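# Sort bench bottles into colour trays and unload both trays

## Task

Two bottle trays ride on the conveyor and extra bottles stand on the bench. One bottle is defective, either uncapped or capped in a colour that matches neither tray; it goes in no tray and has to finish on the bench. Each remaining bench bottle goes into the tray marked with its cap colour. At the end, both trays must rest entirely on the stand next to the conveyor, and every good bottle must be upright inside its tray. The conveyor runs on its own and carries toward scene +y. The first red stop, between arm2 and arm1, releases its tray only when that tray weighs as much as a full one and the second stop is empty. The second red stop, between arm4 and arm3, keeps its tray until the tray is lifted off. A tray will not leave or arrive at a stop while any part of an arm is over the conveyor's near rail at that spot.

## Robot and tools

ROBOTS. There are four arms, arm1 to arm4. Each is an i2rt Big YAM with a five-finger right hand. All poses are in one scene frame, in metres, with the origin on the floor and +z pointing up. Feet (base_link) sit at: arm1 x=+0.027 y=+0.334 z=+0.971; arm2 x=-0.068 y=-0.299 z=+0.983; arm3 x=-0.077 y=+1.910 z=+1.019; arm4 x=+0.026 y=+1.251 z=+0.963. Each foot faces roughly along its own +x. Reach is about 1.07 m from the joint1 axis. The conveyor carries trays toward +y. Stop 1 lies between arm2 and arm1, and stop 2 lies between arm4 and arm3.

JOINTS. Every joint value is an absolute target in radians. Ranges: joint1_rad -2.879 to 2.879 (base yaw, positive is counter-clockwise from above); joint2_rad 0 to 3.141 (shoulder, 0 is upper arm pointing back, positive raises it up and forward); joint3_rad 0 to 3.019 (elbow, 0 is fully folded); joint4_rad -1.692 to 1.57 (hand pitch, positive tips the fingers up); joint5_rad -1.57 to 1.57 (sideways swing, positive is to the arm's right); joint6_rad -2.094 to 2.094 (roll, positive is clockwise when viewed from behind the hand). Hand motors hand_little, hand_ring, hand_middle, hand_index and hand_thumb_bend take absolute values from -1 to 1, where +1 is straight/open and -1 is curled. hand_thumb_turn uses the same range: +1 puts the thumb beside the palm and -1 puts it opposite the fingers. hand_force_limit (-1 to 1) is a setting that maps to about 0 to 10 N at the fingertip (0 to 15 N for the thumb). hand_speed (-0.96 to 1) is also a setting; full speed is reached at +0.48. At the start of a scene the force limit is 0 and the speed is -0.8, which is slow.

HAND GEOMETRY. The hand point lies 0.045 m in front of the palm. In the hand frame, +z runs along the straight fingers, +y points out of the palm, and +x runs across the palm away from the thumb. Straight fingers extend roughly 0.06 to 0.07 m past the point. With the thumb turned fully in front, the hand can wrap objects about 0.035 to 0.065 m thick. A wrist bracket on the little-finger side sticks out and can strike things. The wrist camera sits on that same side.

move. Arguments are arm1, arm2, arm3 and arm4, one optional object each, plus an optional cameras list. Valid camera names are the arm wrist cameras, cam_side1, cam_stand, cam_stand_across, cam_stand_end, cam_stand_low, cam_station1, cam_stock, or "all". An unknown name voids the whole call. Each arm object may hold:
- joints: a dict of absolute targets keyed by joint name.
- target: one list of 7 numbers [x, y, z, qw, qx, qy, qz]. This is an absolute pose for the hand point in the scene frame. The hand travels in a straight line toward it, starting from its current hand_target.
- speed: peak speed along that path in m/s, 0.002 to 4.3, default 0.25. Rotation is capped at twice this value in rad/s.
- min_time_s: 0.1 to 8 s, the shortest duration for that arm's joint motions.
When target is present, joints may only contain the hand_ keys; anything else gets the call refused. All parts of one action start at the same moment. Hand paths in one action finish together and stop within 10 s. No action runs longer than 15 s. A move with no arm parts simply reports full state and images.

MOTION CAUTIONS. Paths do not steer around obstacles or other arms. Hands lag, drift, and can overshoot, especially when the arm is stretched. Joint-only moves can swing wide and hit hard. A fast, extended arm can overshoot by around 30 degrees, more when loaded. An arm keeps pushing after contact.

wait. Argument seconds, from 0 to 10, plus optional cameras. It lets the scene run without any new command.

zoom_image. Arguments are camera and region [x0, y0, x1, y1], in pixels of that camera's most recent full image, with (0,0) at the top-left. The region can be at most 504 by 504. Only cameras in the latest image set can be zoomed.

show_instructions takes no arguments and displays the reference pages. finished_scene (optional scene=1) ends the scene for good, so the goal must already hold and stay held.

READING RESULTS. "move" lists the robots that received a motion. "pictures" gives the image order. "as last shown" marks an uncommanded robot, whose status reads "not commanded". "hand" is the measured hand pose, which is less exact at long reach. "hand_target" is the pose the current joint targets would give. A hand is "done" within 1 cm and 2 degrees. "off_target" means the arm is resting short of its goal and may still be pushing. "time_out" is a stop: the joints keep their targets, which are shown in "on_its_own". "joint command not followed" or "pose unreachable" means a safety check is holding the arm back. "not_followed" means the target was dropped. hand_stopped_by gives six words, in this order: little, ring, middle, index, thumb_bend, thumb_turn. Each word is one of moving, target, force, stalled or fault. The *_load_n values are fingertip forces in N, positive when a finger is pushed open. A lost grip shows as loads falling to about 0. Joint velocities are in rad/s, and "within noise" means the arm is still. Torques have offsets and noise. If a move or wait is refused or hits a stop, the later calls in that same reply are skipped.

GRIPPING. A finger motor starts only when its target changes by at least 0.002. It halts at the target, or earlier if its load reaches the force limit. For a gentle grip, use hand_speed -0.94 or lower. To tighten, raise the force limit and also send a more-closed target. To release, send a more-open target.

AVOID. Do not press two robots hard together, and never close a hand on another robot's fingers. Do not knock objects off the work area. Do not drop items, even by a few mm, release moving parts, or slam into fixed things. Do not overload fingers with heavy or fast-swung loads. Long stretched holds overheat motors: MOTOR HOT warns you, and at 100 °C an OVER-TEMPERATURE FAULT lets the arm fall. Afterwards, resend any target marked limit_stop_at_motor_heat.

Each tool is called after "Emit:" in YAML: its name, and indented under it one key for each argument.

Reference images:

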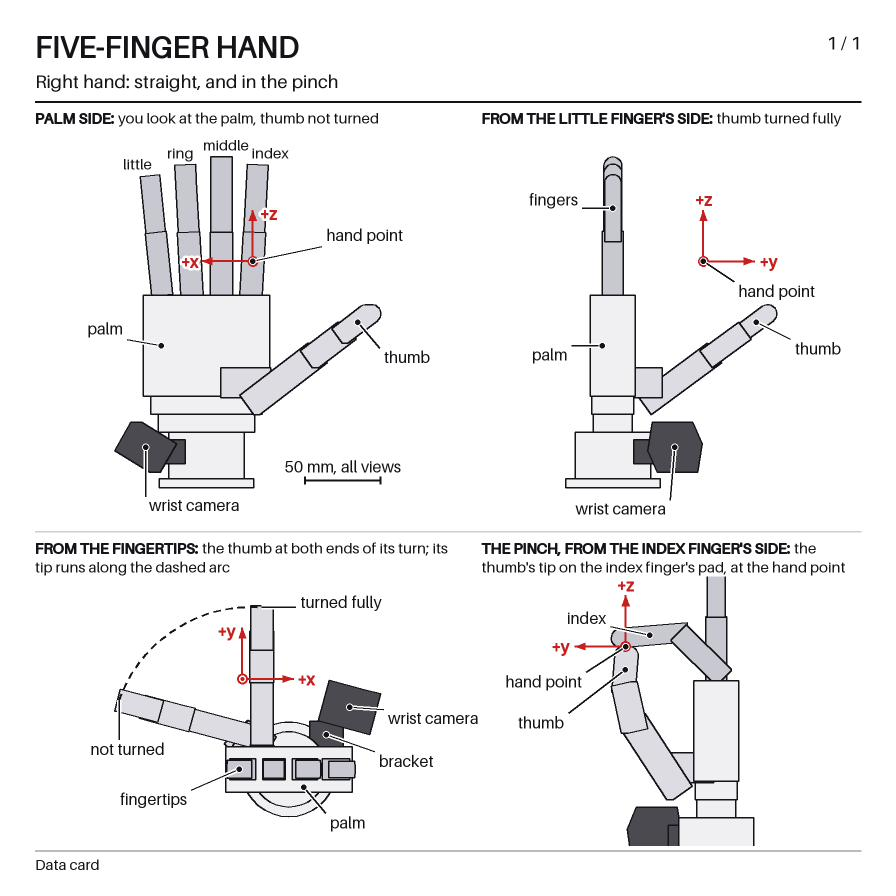

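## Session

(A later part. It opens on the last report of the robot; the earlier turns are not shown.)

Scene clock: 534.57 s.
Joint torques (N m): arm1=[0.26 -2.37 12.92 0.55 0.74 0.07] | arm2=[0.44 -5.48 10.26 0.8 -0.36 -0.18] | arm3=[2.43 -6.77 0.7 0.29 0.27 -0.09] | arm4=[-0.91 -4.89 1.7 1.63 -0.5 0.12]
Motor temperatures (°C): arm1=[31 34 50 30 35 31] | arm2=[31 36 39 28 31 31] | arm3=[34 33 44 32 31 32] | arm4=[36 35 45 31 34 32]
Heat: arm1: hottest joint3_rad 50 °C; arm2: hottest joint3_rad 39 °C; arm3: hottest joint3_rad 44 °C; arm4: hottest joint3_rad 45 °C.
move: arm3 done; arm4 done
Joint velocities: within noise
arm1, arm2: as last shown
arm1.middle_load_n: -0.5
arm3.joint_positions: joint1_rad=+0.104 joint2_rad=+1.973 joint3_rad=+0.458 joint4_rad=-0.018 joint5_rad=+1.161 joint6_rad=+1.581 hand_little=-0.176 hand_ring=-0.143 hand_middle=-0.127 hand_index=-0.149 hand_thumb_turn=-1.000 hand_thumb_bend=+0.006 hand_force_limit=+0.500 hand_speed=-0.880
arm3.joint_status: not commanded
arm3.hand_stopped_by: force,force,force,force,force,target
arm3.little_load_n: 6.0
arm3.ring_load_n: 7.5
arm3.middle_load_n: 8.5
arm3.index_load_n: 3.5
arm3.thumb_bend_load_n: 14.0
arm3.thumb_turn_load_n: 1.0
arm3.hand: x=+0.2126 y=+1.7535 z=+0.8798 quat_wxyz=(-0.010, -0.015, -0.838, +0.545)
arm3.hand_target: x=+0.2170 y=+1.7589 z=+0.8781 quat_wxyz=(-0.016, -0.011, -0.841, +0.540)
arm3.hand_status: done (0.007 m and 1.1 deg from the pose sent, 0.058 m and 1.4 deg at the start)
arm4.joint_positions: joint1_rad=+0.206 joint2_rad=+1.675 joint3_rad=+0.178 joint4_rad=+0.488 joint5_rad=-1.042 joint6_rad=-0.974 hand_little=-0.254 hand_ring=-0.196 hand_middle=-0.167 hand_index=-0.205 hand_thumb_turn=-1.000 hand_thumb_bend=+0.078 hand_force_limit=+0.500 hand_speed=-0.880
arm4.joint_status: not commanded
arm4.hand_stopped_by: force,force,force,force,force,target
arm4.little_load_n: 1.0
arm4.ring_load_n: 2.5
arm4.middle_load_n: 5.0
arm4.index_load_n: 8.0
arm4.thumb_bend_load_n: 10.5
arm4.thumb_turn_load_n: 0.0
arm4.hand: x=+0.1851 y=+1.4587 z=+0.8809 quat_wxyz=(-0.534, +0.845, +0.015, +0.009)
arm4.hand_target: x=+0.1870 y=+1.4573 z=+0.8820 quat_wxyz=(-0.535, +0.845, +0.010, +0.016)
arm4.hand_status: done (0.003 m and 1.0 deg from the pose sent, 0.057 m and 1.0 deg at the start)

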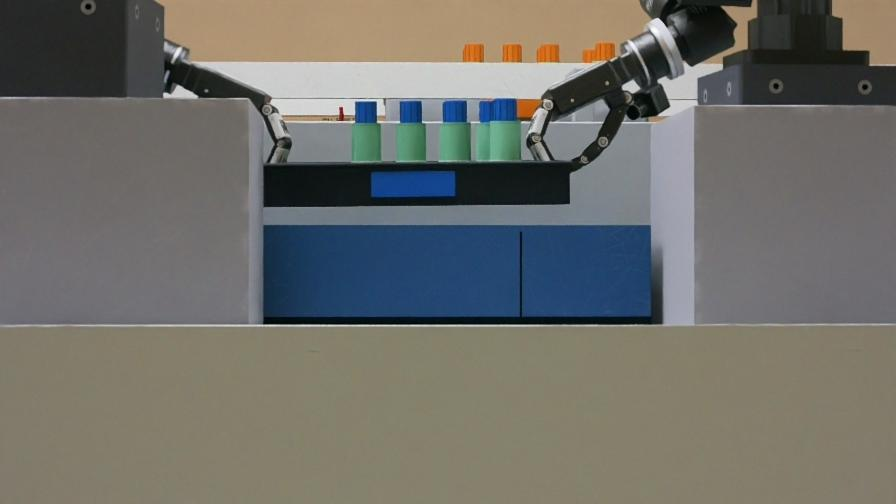

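Emit:
move:
  arm3: {"target": [0.217, 1.759, 0.866, 0.0165, 0.0105, 0.8412, -0.5403], "speed": 0.03}
  arm4: {"target": [0.187, 1.4573, 0.867, 0.5350, -0.8446, -0.010, -0.0157], "speed": 0.0375}
  cameras: ["cam_stand_across"]

Emit:
zoom_image:
  camera: "cam_stand_across"
  region: [250, 180, 450, 250]

Emit:
zoom_image:
  camera: "cam_stand_across"
  region: [450, 180, 650, 250]

Scene clock: 535.87 s.
Joint torques (N m): arm1=[0.21 -2.43 12.9 0.58 0.74 0.07] | arm2=[0.38 -5.3 10.29 0.8 -0.35 -0.18] | arm3=[2.43 -6.95 0.39 0.38 0.32 -0.09] | arm4=[-0.85 -5.42 1.05 1.61 -0.55 0.12]
Motor temperatures (°C): arm1=[31 34 50 30 35 31] | arm2=[31 36 39 28 31 31] | arm3=[34 33 44 31 31 32] | arm4=[36 35 44 31 34 32]
Heat: arm1: hottest joint3_rad 50 °C; arm2: hottest joint3_rad 39 °C; arm3: hottest joint3_rad 44 °C; arm4: hottest joint3_rad 44 °C.
move: arm3 done; arm4 done
Joint velocities: within noise
arm1, arm2: as last shown
arm1.middle_load_n: 0.0
arm2.ring_load_n: -0.5
arm2.thumb_turn_load_n: 0.5
arm3.joint_positions: joint1_rad=+0.103 joint2_rad=+2.024 joint3_rad=+0.468 joint4_rad=+0.024 joint5_rad=+1.159 joint6_rad=+1.580 hand_little=-0.176 hand_ring=-0.143 hand_middle=-0.127 hand_index=-0.149 hand_thumb_turn=-1.000 hand_thumb_bend=+0.006 hand_force_limit=+0.500 hand_speed=-0.880
arm3.joint_status: not commanded
arm3.hand_stopped_by: force,force,force,force,force,target
arm3.little_load_n: 5.0
arm3.ring_load_n: 7.0
arm3.middle_load_n: 8.0
arm3.index_load_n: 3.5
arm3.thumb_bend_load_n: 13.5
arm3.thumb_turn_load_n: 1.0
arm3.hand: x=+0.2128 y=+1.7538 z=+0.8677 quat_wxyz=(-0.010, -0.015, -0.839, +0.544)
arm3.hand_target: x=+0.2170 y=+1.7590 z=+0.8660 quat_wxyz=(-0.017, -0.011, -0.841, +0.540)
arm3.hand_status: done (0.007 m and 1.0 deg from the pose sent, 0.015 m and 1.1 deg at the start)
arm4.joint_positions: joint1_rad=+0.206 joint2_rad=+1.788 joint3_rad=+0.180 joint4_rad=+0.598 joint5_rad=-1.041 joint6_rad=-0.974 hand_little=-0.254 hand_ring=-0.196 hand_middle=-0.167 hand_index=-0.205 hand_thumb_turn=-1.000 hand_thumb_bend=+0.078 hand_force_limit=+0.500 hand_speed=-0.880
arm4.joint_status: not commanded
arm4.hand_stopped_by: force,force,force,force,force,target
arm4.little_load_n: 0.5
arm4.ring_load_n: 2.5
arm4.middle_load_n: 5.0
arm4.index_load_n: 8.5
arm4.thumb_bend_load_n: 11.0
arm4.thumb_turn_load_n: 0.0
arm4.hand: x=+0.1833 y=+1.4579 z=+0.8654 quat_wxyz=(-0.533, +0.846, +0.014, +0.008)
arm4.hand_target: x=+0.1870 y=+1.4572 z=+0.8670 quat_wxyz=(-0.535, +0.845, +0.010, +0.016)
arm4.hand_status: done (0.004 m and 1.0 deg from the pose sent, 0.014 m and 1.0 deg at the start)

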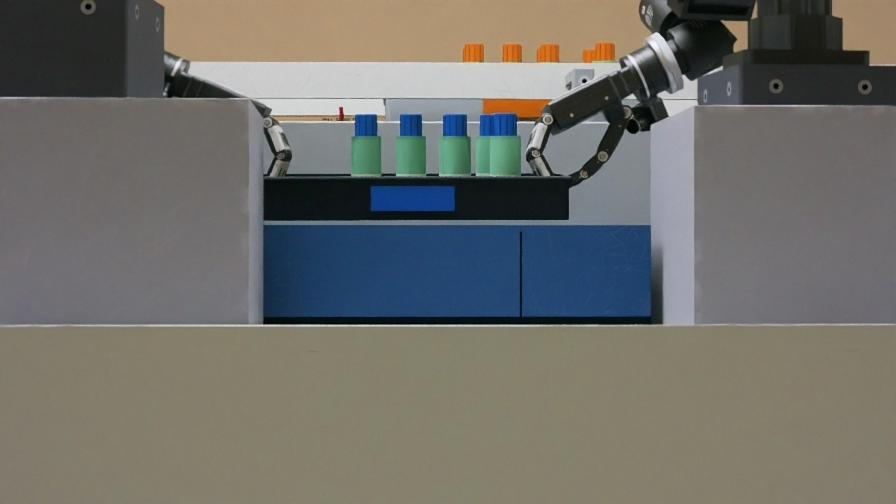

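Scaled by 2.520 from the camera's image (finer frame: 1280x720).

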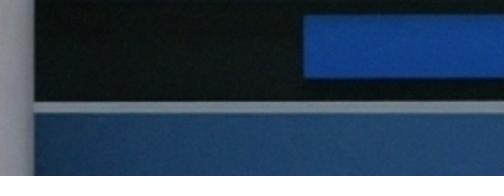

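Scaled by 2.520 from the camera's image (finer frame: 1280x720).

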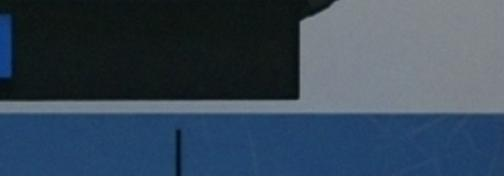

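Emit:
move:
  arm3: {"target": [0.217, 1.759, 0.8595, 0.0165, 0.0105, 0.8412, -0.5403], "speed": 0.02}
  arm4: {"target": [0.187, 1.4573, 0.8600, 0.5350, -0.8446, -0.010, -0.0157], "speed": 0.02}
  cameras: ["cam_stand_across"]

Emit:
zoom_image:
  camera: "cam_stand_across"
  region: [250, 180, 450, 250]

Emit:
zoom_image:
  camera: "cam_stand_across"
  region: [450, 180, 650, 250]

Scene clock: 537.00 s.
Joint torques (N m): arm1=[0.21 -2.37 12.89 0.57 0.74 0.07] | arm2=[0.32 -5.36 10.24 0.79 -0.36 -0.17] | arm3=[2.37 -6.77 0.28 0.47 0.33 -0.01] | arm4=[-0.85 -5.54 0.58 1.69 -0.54 0.11]
Motor temperatures (°C): arm1=[31 34 50 30 35 31] | arm2=[31 36 39 28 31 31] | arm3=[34 33 44 31 31 32] | arm4=[36 35 44 31 34 32]
Heat: arm1: hottest joint3_rad 50 °C; arm2: hottest joint3_rad 39 °C; arm3: hottest joint3_rad 44 °C; arm4: hottest joint3_rad 44 °C.
move: arm3 done; arm4 done
Joint velocities: within noise
arm1, arm2: as last shown
arm2.ring_load_n: 0.0
arm2.thumb_turn_load_n: 0.0
arm3.joint_positions: joint1_rad=+0.103 joint2_rad=+2.048 joint3_rad=+0.473 joint4_rad=+0.044 joint5_rad=+1.159 joint6_rad=+1.572 hand_little=-0.176 hand_ring=-0.143 hand_middle=-0.127 hand_index=-0.149 hand_thumb_turn=-1.000 hand_thumb_bend=+0.006 hand_force_limit=+0.500 hand_speed=-0.880
arm3.joint_status: not commanded
arm3.hand_stopped_by: force,force,force,force,force,target
arm3.little_load_n: 4.0
arm3.ring_load_n: 6.0
arm3.middle_load_n: 7.5
arm3.index_load_n: 3.5
arm3.thumb_bend_load_n: 14.0
arm3.thumb_turn_load_n: 1.5
arm3.hand: x=+0.2123 y=+1.7539 z=+0.8619 quat_wxyz=(-0.008, -0.012, -0.839, +0.544)
arm3.hand_target: x=+0.2169 y=+1.7589 z=+0.8596 quat_wxyz=(-0.016, -0.011, -0.841, +0.540)
arm3.hand_status: done (0.007 m and 1.1 deg from the pose sent, 0.011 m and 1.0 deg at the start)
arm4.joint_positions: joint1_rad=+0.206 joint2_rad=+1.838 joint3_rad=+0.184 joint4_rad=+0.644 joint5_rad=-1.041 joint6_rad=-0.972 hand_little=-0.254 hand_ring=-0.196 hand_middle=-0.167 hand_index=-0.205 hand_thumb_turn=-1.000 hand_thumb_bend=+0.078 hand_force_limit=+0.500 hand_speed=-0.880
arm4.joint_status: not commanded
arm4.hand_stopped_by: force,force,force,force,force,target
arm4.little_load_n: 1.0
arm4.ring_load_n: 3.0
arm4.middle_load_n: 4.5
arm4.index_load_n: 8.0
arm4.thumb_bend_load_n: 11.0
arm4.thumb_turn_load_n: 0.0
arm4.hand: x=+0.1836 y=+1.4580 z=+0.8587 quat_wxyz=(-0.533, +0.846, +0.013, +0.008)
arm4.hand_target: x=+0.1871 y=+1.4573 z=+0.8600 quat_wxyz=(-0.535, +0.845, +0.010, +0.016)
arm4.hand_status: done (0.004 m and 1.0 deg from the pose sent, 0.007 m and 1.0 deg at the start)

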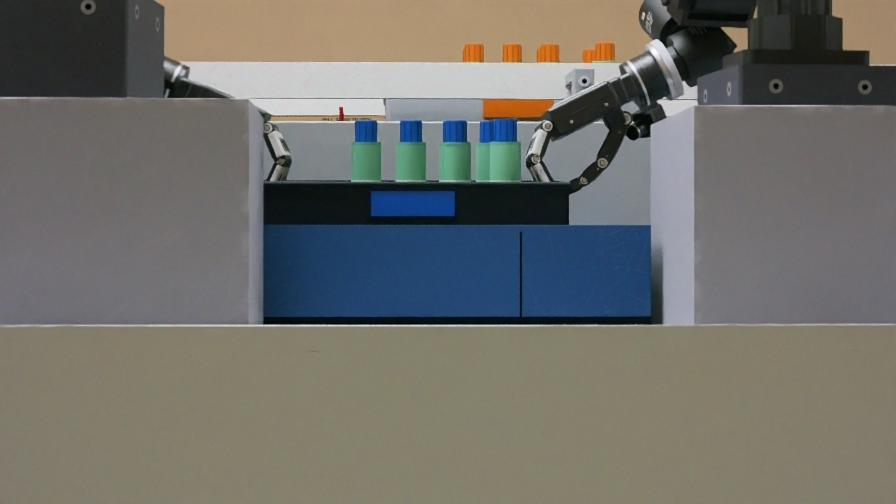

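Scaled by 2.520 from the camera's image (finer frame: 1280x720).

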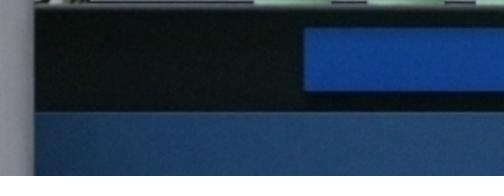

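Scaled by 2.520 from the camera's image (finer frame: 1280x720).

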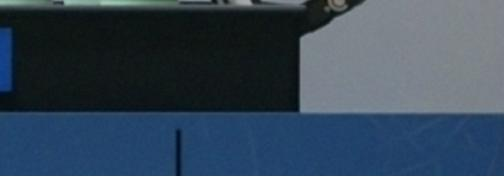

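Emit:
move:
  arm3: {"target": [0.217, 1.759, 0.8555, 0.0165, 0.0105, 0.8412, -0.5403], "speed": 0.02}
  arm4: {"target": [0.187, 1.4573, 0.8560, 0.5350, -0.8446, -0.010, -0.0157], "speed": 0.02}
  cameras: ["cam_stand_across", "cam_stand_low"]

Emit:
zoom_image:
  camera: "cam_stand_across"
  region: [450, 180, 650, 250]

Scene clock: 538.27 s.
Joint torques (N m): arm1=[0.26 -2.37 12.89 0.55 0.74 0.07] | arm2=[0.38 -5.36 10.29 0.79 -0.36 -0.16] | arm3=[2.32 -6.83 0.1 0.5 0.33 0.07] | arm4=[-0.85 -5.36 0.38 1.62 -0.54 0.08]
Motor temperatures (°C): arm1=[31 34 50 30 35 31] | arm2=[31 36 39 28 31 31] | arm3=[34 33 44 31 31 32] | arm4=[36 35 44 31 34 32]
Heat: arm1: hottest joint3_rad 50 °C; arm2: hottest joint3_rad 39 °C; arm3: hottest joint3_rad 44 °C; arm4: hottest joint3_rad 44 °C.
move: arm3 done; arm4 done
Joint velocities: within noise
arm1, arm2: as last shown
arm3.joint_positions: joint1_rad=+0.103 joint2_rad=+2.064 joint3_rad=+0.478 joint4_rad=+0.057 joint5_rad=+1.159 joint6_rad=+1.564 hand_little=-0.177 hand_ring=-0.143 hand_middle=-0.127 hand_index=-0.149 hand_thumb_turn=-1.000 hand_thumb_bend=+0.006 hand_force_limit=+0.500 hand_speed=-0.880
arm3.joint_status: not commanded
arm3.hand_stopped_by: force,force,force,force,force,target
arm3.little_load_n: 3.0
arm3.ring_load_n: 5.0
arm3.middle_load_n: 6.0
arm3.index_load_n: 2.5
arm3.thumb_bend_load_n: 16.5
arm3.thumb_turn_load_n: 3.5
arm3.hand: x=+0.2128 y=+1.7541 z=+0.8579 quat_wxyz=(-0.007, -0.009, -0.839, +0.544)
arm3.hand_target: x=+0.2169 y=+1.7590 z=+0.8556 quat_wxyz=(-0.016, -0.010, -0.841, +0.540)
arm3.hand_status: done (0.007 m and 1.2 deg from the pose sent, 0.009 m and 1.1 deg at the start)
arm4.joint_positions: joint1_rad=+0.206 joint2_rad=+1.864 joint3_rad=+0.186 joint4_rad=+0.672 joint5_rad=-1.041 joint6_rad=-0.969 hand_little=-0.254 hand_ring=-0.196 hand_middle=-0.167 hand_index=-0.205 hand_thumb_turn=-1.000 hand_thumb_bend=+0.078 hand_force_limit=+0.500 hand_speed=-0.880
arm4.joint_status: not commanded
arm4.hand_stopped_by: force,force,force,force,force,target
arm4.little_load_n: 1.5
arm4.ring_load_n: 3.0
arm4.middle_load_n: 4.5
arm4.index_load_n: 7.0
arm4.thumb_bend_load_n: 12.0
arm4.thumb_turn_load_n: 0.5
arm4.hand: x=+0.1843 y=+1.4583 z=+0.8555 quat_wxyz=(-0.534, +0.845, +0.014, +0.010)
arm4.hand_target: x=+0.1870 y=+1.4572 z=+0.8560 quat_wxyz=(-0.535, +0.845, +0.010, +0.016)
arm4.hand_status: done (0.003 m and 0.8 deg from the pose sent, 0.005 m and 1.0 deg at the start)

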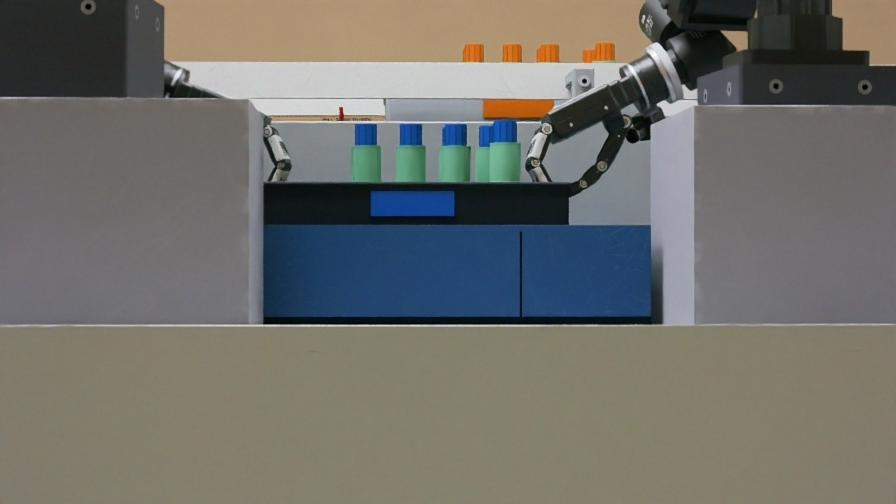

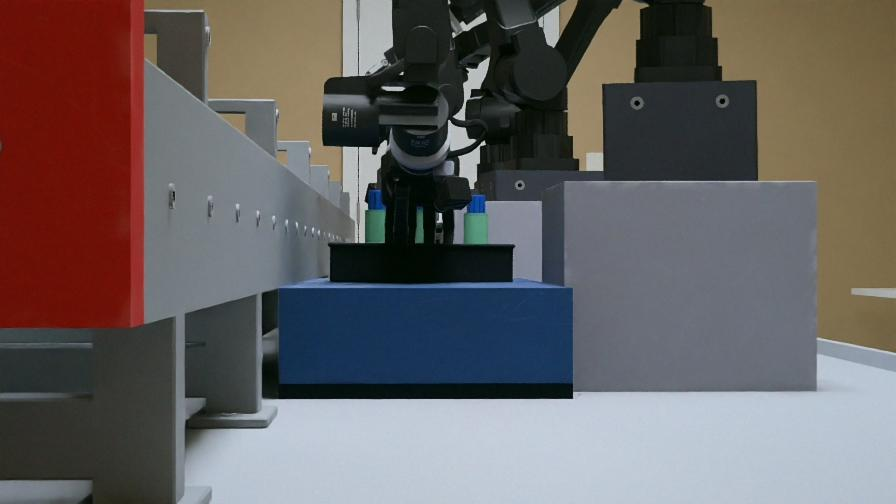

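Scaled by 2.520 from the camera's image (finer frame: 1280x720).

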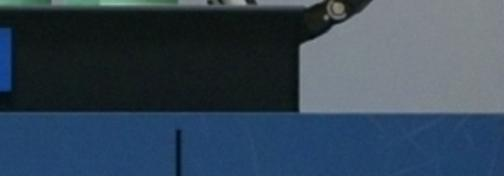

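Emit:
zoom_image:
  camera: "cam_stand_low"
  region: [270, 180, 590, 300]

Emit:
move:
  arm3: {"joints": {"hand_thumb_bend": 0.3, "hand_speed": -0.88}}
  arm4: {"joints": {"hand_thumb_bend": 0.35, "hand_speed": -0.88}}

Emit:
move:
  arm3: {"joints": {"hand_little": 0.12, "hand_ring": 0.12, "hand_middle": 0.12, "hand_index": 0.12}}
  arm4: {"joints": {"hand_little": 0.12, "hand_ring": 0.12, "hand_middle": 0.12, "hand_index": 0.12}}
  cameras: ["cam_stand_across", "cam_stand"]

Scaled by 1.575 from the camera's image (finer frame: 1280x720).

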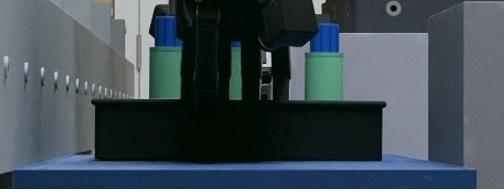

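Scene clock: 540.70 s.
Joint torques (N m): arm1=[0.26 -2.37 12.9 0.55 0.74 0.08] | arm2=[0.5 -5.25 10.3 0.79 -0.35 -0.18] | arm3=[2.37 -6.95 0.09 0.42 0.32 0.07] | arm4=[-0.79 -5.54 0.29 1.46 -0.47 0.08]
Motor temperatures (°C): arm1=[31 34 50 30 35 31] | arm2=[31 36 39 28 31 31] | arm3=[34 33 43 31 31 32] | arm4=[36 35 44 31 34 32]
Heat: arm1: hottest joint3_rad 50 °C; arm2: hottest joint3_rad 39 °C; arm3: hottest joint3_rad 43 °C; arm4: hottest joint3_rad 44 °C.
move: arm3 done; arm4 done
Joint velocities: within noise
arm1, arm2: as last shown
arm2.ring_load_n: -0.5
arm2.thumb_bend_load_n: -0.5
arm3.joint_positions: joint1_rad=+0.103 joint2_rad=+2.066 joint3_rad=+0.478 joint4_rad=+0.059 joint5_rad=+1.159 joint6_rad=+1.564 hand_little=-0.177 hand_ring=-0.143 hand_middle=-0.127 hand_index=-0.149 hand_thumb_turn=-1.000 hand_thumb_bend=+0.300 hand_force_limit=+0.500 hand_speed=-0.880
arm3.joint_status: all done
arm3.hand_stopped_by: force,force,force,force,target,target
arm3.little_load_n: 3.0
arm3.ring_load_n: 4.0
arm3.middle_load_n: 5.0
arm3.index_load_n: 1.0
arm3.thumb_bend_load_n: 0.0
arm3.thumb_turn_load_n: 0.0
arm3.hand: x=+0.2127 y=+1.7541 z=+0.8575 quat_wxyz=(-0.007, -0.009, -0.839, +0.544)
arm3.hand_target: x=+0.2169 y=+1.7590 z=+0.8555 quat_wxyz=(-0.016, -0.010, -0.841, +0.540)
arm3.hand_status: not commanded
arm4.joint_positions: joint1_rad=+0.206 joint2_rad=+1.866 joint3_rad=+0.187 joint4_rad=+0.677 joint5_rad=-1.042 joint6_rad=-0.969 hand_little=-0.254 hand_ring=-0.196 hand_middle=-0.168 hand_index=-0.205 hand_thumb_turn=-1.000 hand_thumb_bend=+0.350 hand_force_limit=+0.500 hand_speed=-0.880
arm4.joint_status: all done
arm4.hand_stopped_by: force,force,force,force,target,target
arm4.little_load_n: 0.0
arm4.ring_load_n: 0.5
arm4.middle_load_n: 2.0
arm4.index_load_n: 4.5
arm4.thumb_bend_load_n: 0.0
arm4.thumb_turn_load_n: 0.0
arm4.hand: x=+0.1850 y=+1.4587 z=+0.8556 quat_wxyz=(-0.535, +0.845, +0.015, +0.011)
arm4.hand_target: x=+0.1870 y=+1.4572 z=+0.8560 quat_wxyz=(-0.535, +0.845, +0.010, +0.016)
arm4.hand_status: not commanded
pictures: none

Scene clock: 542.30 s.
Joint torques (N m): arm1=[0.26 -2.37 12.9 0.55 0.74 0.07] | arm2=[0.15 -5.36 10.28 0.79 -0.35 -0.18] | arm3=[2.32 -6.95 0.09 0.39 0.49 0.06] | arm4=[-0.85 -5.6 0.29 1.46 -0.48 0.09]
Motor temperatures (°C): arm1=[31 34 50 30 35 31] | arm2=[31 36 39 28 31 31] | arm3=[34 33 43 31 31 32] | arm4=[36 35 43 31 34 32]
Heat: arm1: hottest joint3_rad 50 °C; arm2: hottest joint3_rad 39 °C; arm3: hottest joint3_rad 43 °C; arm4: hottest joint3_rad 43 °C.
move: arm3 done; arm4 done
Joint velocities: within noise
arm1, arm2: as last shown
arm1.index_load_n: -0.5
arm2.ring_load_n: 0.0
arm2.thumb_bend_load_n: 0.0
arm3.joint_positions: joint1_rad=+0.104 joint2_rad=+2.066 joint3_rad=+0.478 joint4_rad=+0.061 joint5_rad=+1.155 joint6_rad=+1.564 hand_little=+0.120 hand_ring=+0.120 hand_middle=+0.120 hand_index=+0.120 hand_thumb_turn=-1.000 hand_thumb_bend=+0.300 hand_force_limit=+0.500 hand_speed=-0.880
arm3.joint_status: all done
arm3.hand_stopped_by: target,target,target,target,target,target
arm3.little_load_n: 0.0
arm3.ring_load_n: -0.5
arm3.middle_load_n: 0.0
arm3.index_load_n: 0.0
arm3.thumb_bend_load_n: 0.0
arm3.thumb_turn_load_n: 0.0
arm3.hand: x=+0.2131 y=+1.7548 z=+0.8570 quat_wxyz=(-0.008, -0.009, -0.840, +0.542)
arm3.hand_target: x=+0.2169 y=+1.7589 z=+0.8556 quat_wxyz=(-0.016, -0.010, -0.841, +0.540)
arm3.hand_status: not commanded
arm4.joint_positions: joint1_rad=+0.206 joint2_rad=+1.866 joint3_rad=+0.187 joint4_rad=+0.677 joint5_rad=-1.042 joint6_rad=-0.969 hand_little=+0.120 hand_ring=+0.120 hand_middle=+0.120 hand_index=+0.120 hand_thumb_turn=-1.000 hand_thumb_bend=+0.350 hand_force_limit=+0.500 hand_speed=-0.880
arm4.joint_status: all done
arm4.hand_stopped_by: target,target,target,target,target,target
arm4.little_load_n: 0.0
arm4.ring_load_n: 0.0
arm4.middle_load_n: 0.0
arm4.index_load_n: 0.0
arm4.thumb_bend_load_n: -0.5
arm4.thumb_turn_load_n: 0.0
arm4.hand: x=+0.1850 y=+1.4587 z=+0.8556 quat_wxyz=(-0.535, +0.845, +0.015, +0.011)
arm4.hand_target: x=+0.1870 y=+1.4572 z=+0.8560 quat_wxyz=(-0.535, +0.845, +0.010, +0.016)
arm4.hand_status: not commanded
pictures: cam_stand, cam_stand_across

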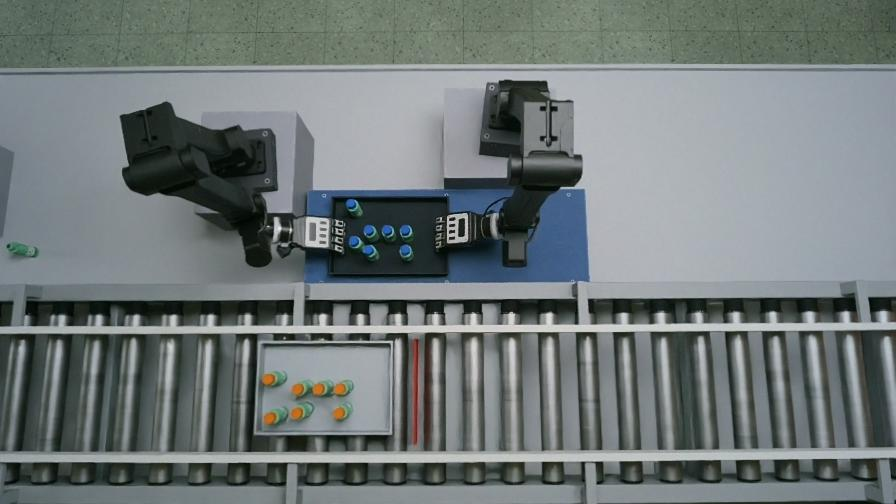

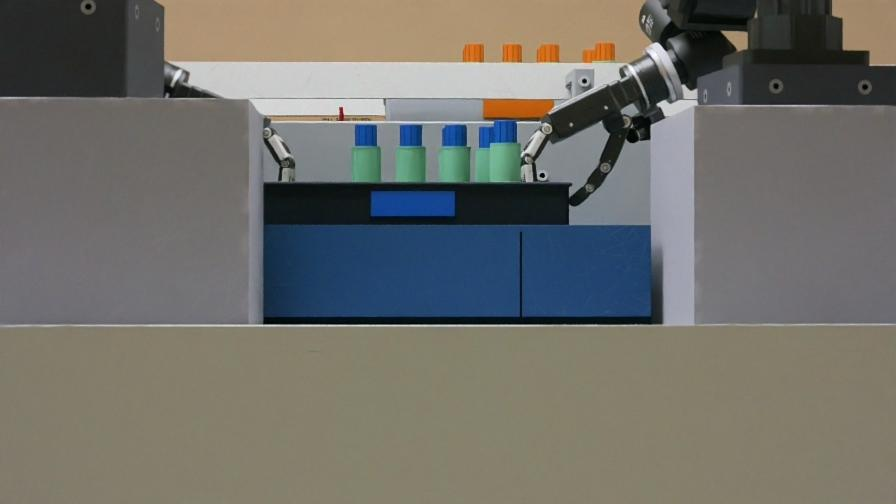

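Emit:
move:
  arm3: {"target": [0.217, 1.761, 1.00, 0.0165, 0.0105, 0.8412, -0.5403], "speed": 0.1}
  arm4: {"target": [0.187, 1.4565, 1.00, 0.5350, -0.8446, -0.010, -0.0157], "speed": 0.1}
  cameras: ["cam_stand"]

Scene clock: 560.87 s.
Joint torques (N m): arm1=[0.21 -2.37 12.89 0.55 0.74 0.07] | arm2=[0.44 -5.42 10.28 0.83 -0.35 -0.19] | arm3=[2.26 -4.54 6.41 -0.4 0.53 0.08] | arm4=[-1.03 -0.85 12.85 0.53 -0.62 -0.12]
Motor temperatures (°C): arm1=[31 34 50 30 35 31] | arm2=[31 36 39 28 31 31] | arm3=[34 32 41 31 30 32] | arm4=[36 34 41 31 33 32]
Heat: arm1: hottest joint3_rad 50 °C; arm2: hottest joint3_rad 39 °C; arm3: hottest joint3_rad 41 °C; arm4: hottest joint3_rad 41 °C.
move: arm3 off_target; arm4 off_target
Joint velocities: within noise
arm1.joint_positions: joint1_rad=+1.254 joint2_rad=+0.889 joint3_rad=+0.695 joint4_rad=-1.039 joint5_rad=+0.923 joint6_rad=+1.112 hand_little=+1.000 hand_ring=+1.000 hand_middle=+1.000 hand_index=+1.000 hand_thumb_turn=-1.000 hand_thumb_bend=+1.000 hand_force_limit=+0.000 hand_speed=-0.850
arm1.joint_status: not commanded
arm1.hand_stopped_by: target,target,target,target,target,target
arm1.little_load_n: 0.0
arm1.ring_load_n: 0.0
arm1.middle_load_n: 0.0
arm1.index_load_n: 0.0
arm1.thumb_bend_load_n: 0.0
arm1.thumb_turn_load_n: 0.0
arm1.hand: x=+0.2176 y=+0.5859 z=+1.1316 quat_wxyz=(-0.313, +0.635, -0.623, +0.333)
arm1.hand_target: x=+0.2198 y=+0.5994 z=+1.1500 quat_wxyz=(-0.327, +0.627, -0.627, +0.326)
arm1.hand_status: not commanded
arm2.joint_positions: joint1_rad=-0.688 joint2_rad=+0.903 joint3_rad=+0.532 joint4_rad=-0.432 joint5_rad=-0.661 joint6_rad=-0.557 hand_little=+1.000 hand_ring=+1.000 hand_middle=+0.500 hand_index=+0.500 hand_thumb_turn=-1.000 hand_thumb_bend=+0.900 hand_force_limit=+0.000 hand_speed=+0.300
arm2.joint_status: not commanded
arm2.hand_stopped_by: target,target,target,target,target,target
arm2.little_load_n: 0.0
arm2.ring_load_n: 0.0
arm2.middle_load_n: 0.0
arm2.index_load_n: 0.0
arm2.thumb_bend_load_n: 0.0
arm2.thumb_turn_load_n: -0.5
arm2.hand: x=+0.2239 y=-0.4516 z=+1.1021 quat_wxyz=(-0.328, +0.626, -0.627, +0.328)
arm2.hand_target: x=+0.2201 y=-0.4499 z=+1.0999 quat_wxyz=(-0.326, +0.627, -0.627, +0.326)
arm2.hand_status: not commanded
arm3.joint_positions: joint1_rad=+0.117 joint2_rad=+1.466 joint3_rad=+0.439 joint4_rad=-0.543 joint5_rad=+1.154 joint6_rad=+1.593 hand_little=+0.120 hand_ring=+0.120 hand_middle=+0.120 hand_index=+0.120 hand_thumb_turn=-1.000 hand_thumb_bend=+0.300 hand_force_limit=+0.500 hand_speed=-0.880
arm3.joint_status: not commanded
arm3.hand_stopped_by: target,target,target,target,target,target
arm3.little_load_n: 0.0
arm3.ring_load_n: 0.0
arm3.middle_load_n: 0.0
arm3.index_load_n: 0.0
arm3.thumb_bend_load_n: 0.0
arm3.thumb_turn_load_n: 0.0
arm3.hand: x=+0.2028 y=+1.7572 z=+0.9943 quat_wxyz=(-0.002, -0.004, -0.841, +0.542)
arm3.hand_target: x=+0.2167 y=+1.7611 z=+1.0001 quat_wxyz=(-0.017, -0.010, -0.841, +0.540)
arm3.hand_status: off_target (0.016 m and 1.9 deg from the pose sent, 0.143 m and 1.1 deg at the start)
arm4.joint_positions: joint1_rad=+0.205 joint2_rad=+0.959 joint3_rad=+0.227 joint4_rad=-0.303 joint5_rad=-1.042 joint6_rad=-0.957 hand_little=+0.120 hand_ring=+0.120 hand_middle=+0.120 hand_index=+0.120 hand_thumb_turn=-1.000 hand_thumb_bend=+0.350 hand_force_limit=+0.500 hand_speed=-0.880
arm4.joint_status: not commanded
arm4.hand_stopped_by: target,target,target,target,target,target
arm4.little_load_n: 0.0
arm4.ring_load_n: 0.0
arm4.middle_load_n: 0.0
arm4.index_load_n: 0.0
arm4.thumb_bend_load_n: 0.0
arm4.thumb_turn_load_n: 0.0
arm4.hand: x=+0.1668 y=+1.4535 z=+0.9849 quat_wxyz=(-0.530, +0.848, +0.000, -0.006)
arm4.hand_target: x=+0.1865 y=+1.4567 z=+0.9998 quat_wxyz=(-0.535, +0.845, +0.010, +0.016)
arm4.hand_status: off_target (0.025 m and 2.8 deg from the pose sent, 0.144 m and 0.8 deg at the start)

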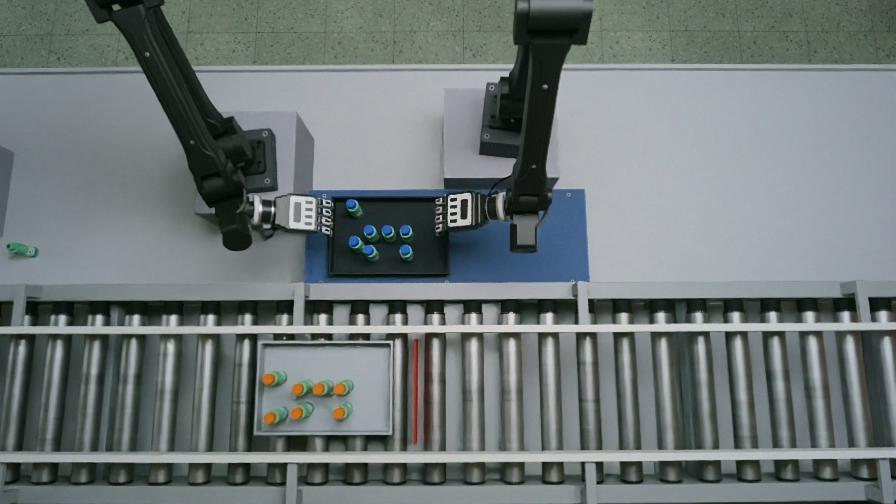

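Emit:
zoom_image:
  camera: "cam_stand"
  region: [290, 170, 610, 300]

Emit:
move:
  arm3: {"target": [0.217, 1.765, 1.15, 0.0165, 0.0105, 0.8412, -0.5403], "speed": 0.15}
  arm4: {"target": [0.187, 1.410, 1.00, 0.5373, -0.8434, 0, 0], "speed": 0.1, "joints": {"hand_little": 1, "hand_ring": 1, "hand_middle": 1, "hand_index": 1, "hand_thumb_turn": 1, "hand_thumb_bend": 1, "hand_speed": 0.2}}

Emit:
move:
  arm3: {"joints": {"joint1_rad": 0.9, "hand_little": 0.3, "hand_ring": 0.3, "hand_middle": 0.3, "hand_index": 0.3}, "min_time_s": 3}
  cameras: ["cam_stand", "cam_stand_across"]

Scaled by 1.575 from the camera's image (finer frame: 1280x720).

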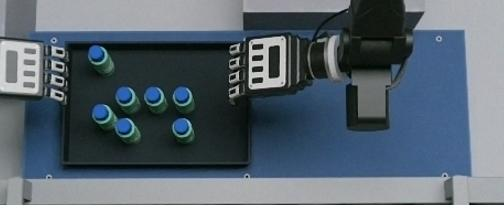

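Scene clock: 564.10 s.
Joint torques (N m): arm1=[0.21 -2.43 12.9 0.58 0.74 0.07] | arm2=[0.38 -5.48 10.26 0.79 -0.34 -0.18] | arm3=[2.26 -2.37 10.54 -0.44 0.53 0.08] | arm4=[-1.03 0.09 11.95 -0.01 -0.93 -0.13]
Motor temperatures (°C): arm1=[31 34 50 30 35 31] | arm2=[31 36 39 28 31 31] | arm3=[34 32 41 31 30 32] | arm4=[35 34 42 31 33 32]
Heat: arm1: hottest joint3_rad 50 °C; arm2: hottest joint3_rad 39 °C; arm3: hottest joint3_rad 41 °C; arm4: hottest joint3_rad 42 °C.
move: arm3 off_target; arm4 off_target
Joint velocities: within noise
arm1, arm2: as last shown
arm2.thumb_turn_load_n: 0.0
arm3.joint_positions: joint1_rad=+0.138 joint2_rad=+1.088 joint3_rad=+0.639 joint4_rad=-1.172 joint5_rad=+1.154 joint6_rad=+1.644 hand_little=+0.120 hand_ring=+0.120 hand_middle=+0.120 hand_index=+0.120 hand_thumb_turn=-1.000 hand_thumb_bend=+0.300 hand_force_limit=+0.500 hand_speed=-0.880
arm3.joint_status: not commanded
arm3.hand_stopped_by: target,target,target,target,target,target
arm3.little_load_n: 0.0
arm3.ring_load_n: 0.0
arm3.middle_load_n: 0.0
arm3.index_load_n: 0.0
arm3.thumb_bend_load_n: 0.0
arm3.thumb_turn_load_n: 0.0
arm3.hand: x=+0.2034 y=+1.7610 z=+1.1389 quat_wxyz=(+0.000, -0.003, -0.840, +0.542)
arm3.hand_target: x=+0.2165 y=+1.7650 z=+1.1499 quat_wxyz=(-0.017, -0.010, -0.841, +0.540)
arm3.hand_status: off_target (0.018 m and 2.1 deg from the pose sent, 0.156 m and 1.9 deg at the start)
arm4.joint_positions: joint1_rad=-0.042 joint2_rad=+1.042 joint3_rad=+0.310 joint4_rad=-0.767 joint5_rad=-1.132 joint6_rad=-1.456 hand_little=+1.000 hand_ring=+1.000 hand_middle=+1.000 hand_index=+1.000 hand_thumb_turn=+1.000 hand_thumb_bend=+1.000 hand_force_limit=+0.500 hand_speed=+0.200
arm4.joint_status: all done
arm4.hand_stopped_by: target,target,target,target,target,target
arm4.little_load_n: 0.0
arm4.ring_load_n: 0.0
arm4.middle_load_n: 0.0
arm4.index_load_n: 0.0
arm4.thumb_bend_load_n: 0.0
arm4.thumb_turn_load_n: 0.0
arm4.hand: x=+0.1688 y=+1.4109 z=+0.9897 quat_wxyz=(-0.535, +0.845, -0.006, -0.015)
arm4.hand_target: x=+0.1866 y=+1.4102 z=+0.9997 quat_wxyz=(-0.537, +0.844, +0.000, +0.000)
arm4.hand_status: off_target (0.021 m and 1.9 deg from the pose sent, 0.050 m and 1.2 deg at the start)
pictures: none

Scene clock: 567.50 s.
Joint torques (N m): arm1=[0.26 -2.43 12.89 0.57 0.74 0.07] | arm2=[0.32 -5.25 10.29 0.8 -0.35 -0.18] | arm3=[1.79 -2.14 10.59 -0.42 0.53 0.08] | arm4=[-1.03 0.09 11.95 -0.02 -0.93 -0.11]
Motor temperatures (°C): arm1=[31 34 50 30 35 31] | arm2=[31 36 39 28 31 31] | arm3=[34 32 42 31 30 32] | arm4=[35 34 42 31 33 32]
Heat: arm1: hottest joint3_rad 50 °C; arm2: hottest joint3_rad 39 °C; arm3: hottest joint3_rad 42 °C; arm4: hottest joint3_rad 42 °C.
move: arm3 done
Joint velocities: within noise
arm1, arm2, arm4: as last shown
arm1.middle_load_n: -0.5
arm3.joint_positions: joint1_rad=+0.891 joint2_rad=+1.088 joint3_rad=+0.639 joint4_rad=-1.172 joint5_rad=+1.154 joint6_rad=+1.644 hand_little=+0.300 hand_ring=+0.300 hand_middle=+0.300 hand_index=+0.300 hand_thumb_turn=-1.000 hand_thumb_bend=+0.300 hand_force_limit=+0.500 hand_speed=-0.880
arm3.joint_status: all done
arm3.hand_stopped_by: target,target,target,target,target,target
arm3.little_load_n: 0.0
arm3.ring_load_n: 0.0
arm3.middle_load_n: 0.0
arm3.index_load_n: 0.0
arm3.thumb_bend_load_n: 0.0
arm3.thumb_turn_load_n: 0.0
arm3.hand: x=+0.2292 y=+1.9915 z=+1.1405 quat_wxyz=(-0.202, +0.304, -0.786, +0.500)
arm3.hand_target: x=+0.2363 y=+2.0023 z=+1.1518 quat_wxyz=(-0.216, +0.297, -0.790, +0.492)
arm3.hand_status: not commanded

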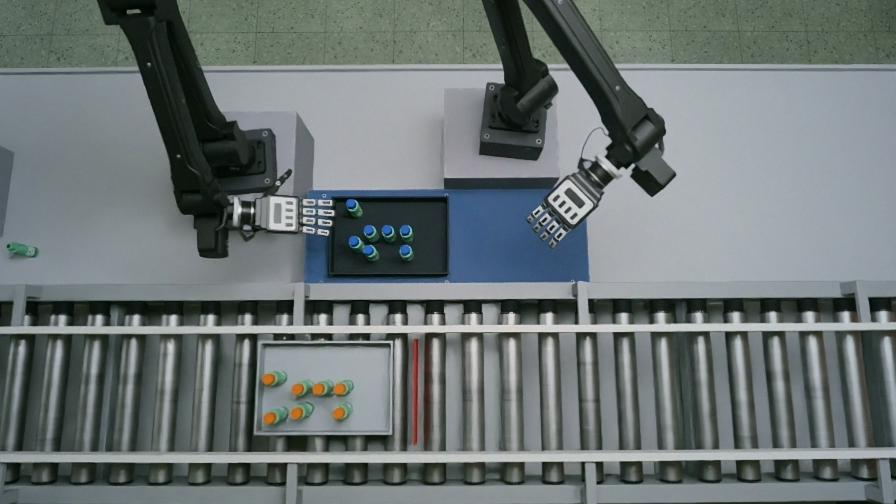

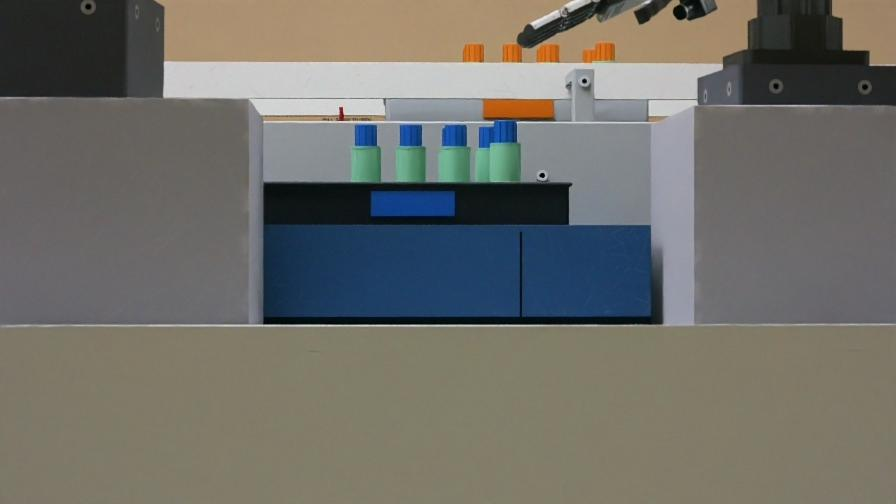

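Emit:
move:
  arm4: {"target": [0.212, 1.4575, 1.00, 0.5350, -0.8446, -0.010, -0.0157], "speed": 0.1, "joints": {"hand_little": 0.1, "hand_ring": 0.1, "hand_middle": 0.1, "hand_index": 0.1, "hand_thumb_turn": -1, "hand_thumb_bend": 0.3, "hand_speed": 0.2}}

Emit:
move:
  arm4: {"target": [0.208, 1.4575, 0.92, 0.5350, -0.8446, -0.010, -0.0157], "speed": 0.1}
  cameras: ["cam_stand", "cam_stand_across", "arm4_cam_wrist"]

Emit:
zoom_image:
  camera: "cam_stand"
  region: [290, 170, 610, 300]

Scene clock: 570.67 s.
Joint torques (N m): arm1=[0.26 -2.43 12.89 0.55 0.74 0.07] | arm2=[0.38 -5.42 10.29 0.76 -0.36 -0.18] | arm3=[2.08 -2.32 10.58 -0.42 0.53 0.08] | arm4=[0.62 -1.38 10.78 1.43 -0.49 0.15]
Motor temperatures (°C): arm1=[31 34 50 30 35 31] | arm2=[31 36 39 28 31 31] | arm3=[33 32 42 31 30 32] | arm4=[35 34 43 31 33 32]
Heat: arm1: hottest joint3_rad 50 °C; arm2: hottest joint3_rad 39 °C; arm3: hottest joint3_rad 42 °C; arm4: hottest joint3_rad 43 °C.
move: arm4 off_target
Joint velocities: within noise
arm1, arm2, arm3: as last shown
arm1.ring_load_n: -0.5
arm1.middle_load_n: 0.0
arm1.index_load_n: -0.5
arm2.index_load_n: -0.5
arm4.joint_positions: joint1_rad=+0.149 joint2_rad=+1.061 joint3_rad=+0.310 joint4_rad=-0.331 joint5_rad=-1.063 joint6_rad=-1.036 hand_little=+0.100 hand_ring=+0.100 hand_middle=+0.100 hand_index=+0.100 hand_thumb_turn=-1.000 hand_thumb_bend=+0.300 hand_force_limit=+0.500 hand_speed=+0.200
arm4.joint_status: all done
arm4.hand_stopped_by: target,target,target,target,target,target
arm4.little_load_n: 0.0
arm4.ring_load_n: 0.0
arm4.middle_load_n: 0.0
arm4.index_load_n: 0.0
arm4.thumb_bend_load_n: 0.0
arm4.thumb_turn_load_n: 0.0
arm4.hand: x=+0.2017 y=+1.4518 z=+0.9928 quat_wxyz=(-0.532, +0.846, +0.001, +0.006)
arm4.hand_target: x=+0.2116 y=+1.4571 z=+1.0003 quat_wxyz=(-0.535, +0.845, +0.010, +0.016)
arm4.hand_status: off_target (0.014 m and 1.5 deg from the pose sent, 0.064 m and 3.9 deg at the start)
pictures: none

Scene clock: 572.27 s.
Joint torques (N m): arm1=[0.26 -2.37 12.89 0.57 0.74 0.07] | arm2=[0.44 -5.3 10.28 0.81 -0.35 -0.17] | arm3=[2.08 -2.32 10.56 -0.42 0.53 0.08] | arm4=[0.56 -3.08 4.7 1.5 -0.47 0.15]
Motor temperatures (°C): arm1=[31 34 50 30 35 31] | arm2=[31 36 39 28 31 31] | arm3=[33 32 42 31 30 32] | arm4=[35 34 42 31 33 32]
Heat: arm1: hottest joint3_rad 50 °C; arm2: hottest joint3_rad 39 °C; arm3: hottest joint3_rad 42 °C; arm4: hottest joint3_rad 42 °C.
move: arm4 done
Joint velocities: within noise
arm1, arm2, arm3: as last shown
arm1.index_load_n: 0.0
arm2.index_load_n: 0.0
arm4.joint_positions: joint1_rad=+0.157 joint2_rad=+1.429 joint3_rad=+0.244 joint4_rad=+0.147 joint5_rad=-1.059 joint6_rad=-1.024 hand_little=+0.100 hand_ring=+0.100 hand_middle=+0.100 hand_index=+0.100 hand_thumb_turn=-1.000 hand_thumb_bend=+0.300 hand_force_limit=+0.500 hand_speed=+0.200
arm4.joint_status: not commanded
arm4.hand_stopped_by: target,target,target,target,target,target
arm4.little_load_n: 0.0
arm4.ring_load_n: 0.0
arm4.middle_load_n: 0.0
arm4.index_load_n: 0.0
arm4.thumb_bend_load_n: 0.0
arm4.thumb_turn_load_n: 0.0
arm4.hand: x=+0.2123 y=+1.4558 z=+0.9222 quat_wxyz=(-0.536, +0.844, +0.010, +0.020)
arm4.hand_target: x=+0.2079 y=+1.4573 z=+0.9201 quat_wxyz=(-0.535, +0.845, +0.010, +0.015)
arm4.hand_status: done (0.005 m and 0.5 deg from the pose sent, 0.073 m and 1.5 deg at the start)
pictures: arm4_cam_wrist, cam_stand, cam_stand_across
arm4_cam_wrist: T_world_to_cam=[[0.26993, -0.38856, -0.881, 1.32889], [-0.81732, -0.57618, 0.00369, 1.00377], [-0.50904, 0.71906, -0.4731, -0.38523]] pos_world=[0.26558, 1.3717, 0.98479]

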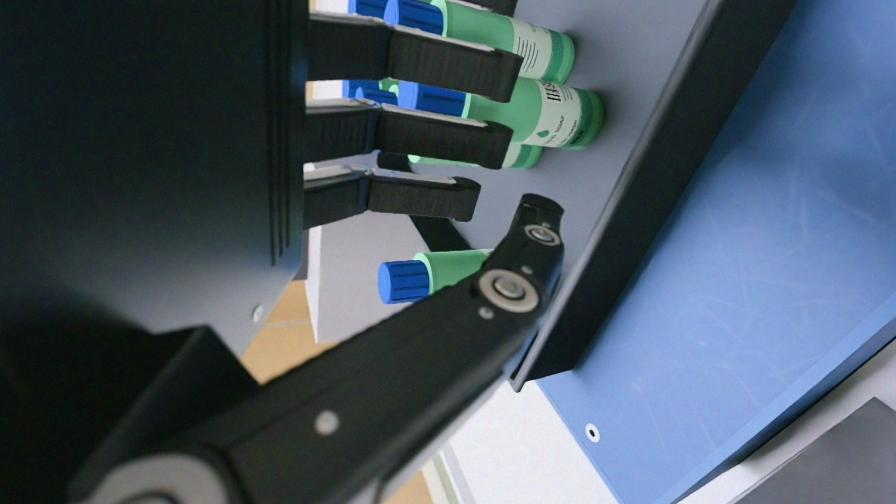

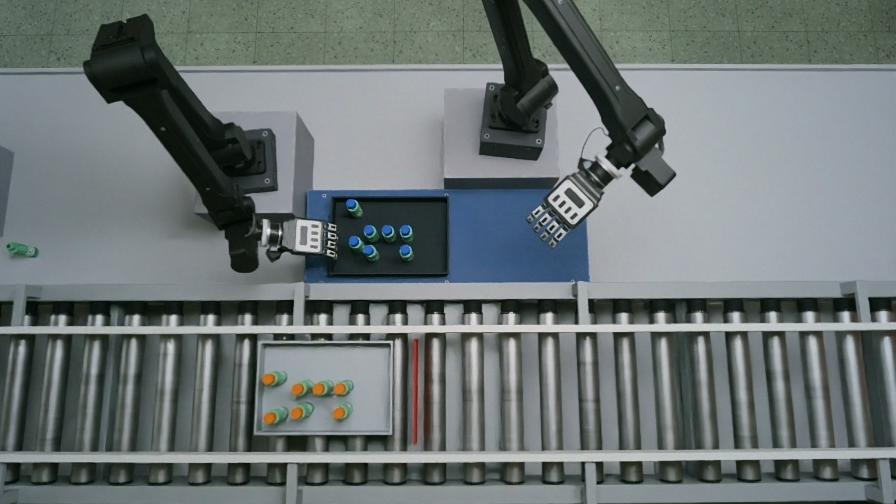

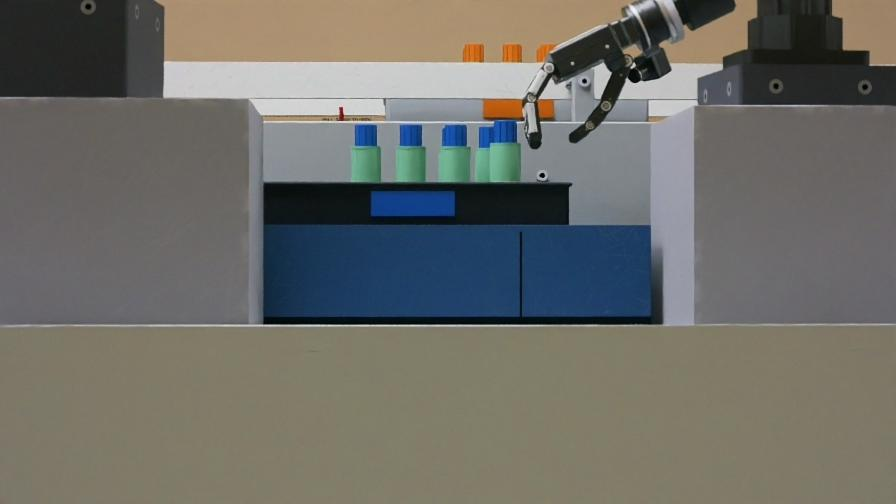

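Scaled by 1.575 from the camera's image (finer frame: 1280x720).

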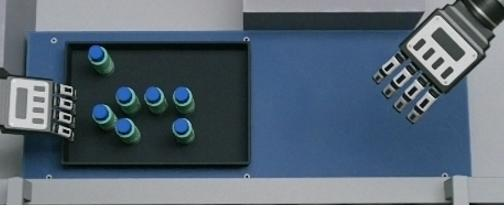

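Emit:
move:
  arm4: {"target": [0.206, 1.4575, 0.857, 0.5350, -0.8446, -0.010, -0.0157], "speed": 0.08, "joints": {"hand_thumb_bend": 0.42, "hand_speed": -0.2}}
  cameras: ["cam_stand_across"]

Emit:
zoom_image:
  camera: "cam_stand_across"
  region: [450, 100, 690, 240]

Scene clock: 574.10 s.
Joint torques (N m): arm1=[0.21 -2.37 12.9 0.57 0.74 0.07] | arm2=[0.32 -5.42 10.28 0.79 -0.35 -0.18] | arm3=[2.02 -2.32 10.58 -0.42 0.53 0.08] | arm4=[0.62 -5.19 1.25 1.55 -0.47 0.15]
Motor temperatures (°C): arm1=[31 34 51 30 35 31] | arm2=[31 36 39 28 31 31] | arm3=[33 31 43 31 30 32] | arm4=[35 34 42 31 33 32]
Heat: arm1: hottest joint3_rad 51 °C; arm2: hottest joint3_rad 39 °C; arm3: hottest joint3_rad 43 °C; arm4: hottest joint3_rad 42 °C.
move: arm4 done
Joint velocities: within noise
arm1, arm2, arm3: as last shown
arm1.little_load_n: -0.5
arm1.ring_load_n: 0.0
arm4.joint_positions: joint1_rad=+0.160 joint2_rad=+1.831 joint3_rad=+0.236 joint4_rad=+0.559 joint5_rad=-1.057 joint6_rad=-1.017 hand_little=+0.100 hand_ring=+0.100 hand_middle=+0.100 hand_index=+0.100 hand_thumb_turn=-1.000 hand_thumb_bend=+0.420 hand_force_limit=+0.500 hand_speed=-0.200
arm4.joint_status: all done
arm4.hand_stopped_by: target,target,target,target,target,target
arm4.little_load_n: 0.0
arm4.ring_load_n: 0.0
arm4.middle_load_n: 0.0
arm4.index_load_n: 0.0
arm4.thumb_bend_load_n: 0.0
arm4.thumb_turn_load_n: 0.0
arm4.hand: x=+0.2081 y=+1.4553 z=+0.8581 quat_wxyz=(-0.535, +0.844, +0.009, +0.018)
arm4.hand_target: x=+0.2059 y=+1.4574 z=+0.8571 quat_wxyz=(-0.535, +0.845, +0.010, +0.015)
arm4.hand_status: done (0.003 m and 0.3 deg from the pose sent, 0.066 m and 0.5 deg at the start)

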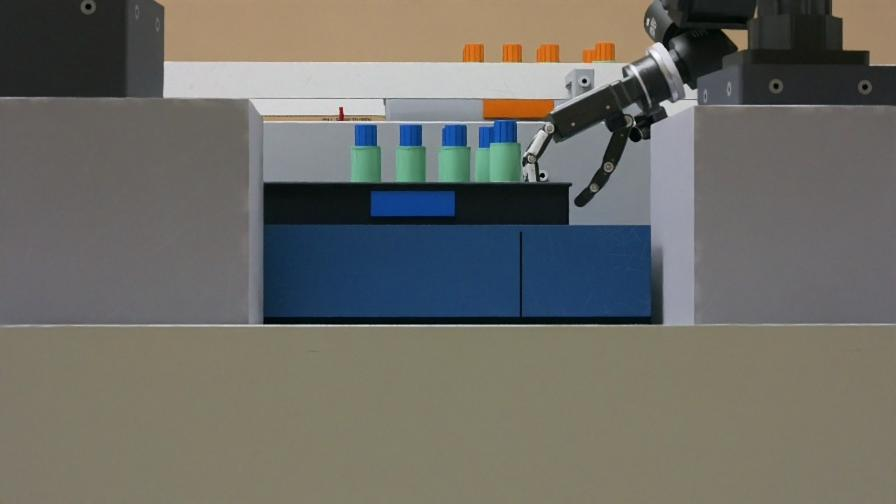

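Scaled by 2.100 from the camera's image (finer frame: 1280x720).

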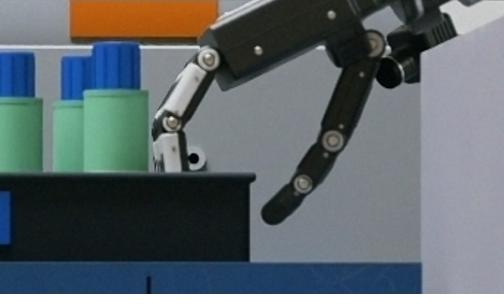

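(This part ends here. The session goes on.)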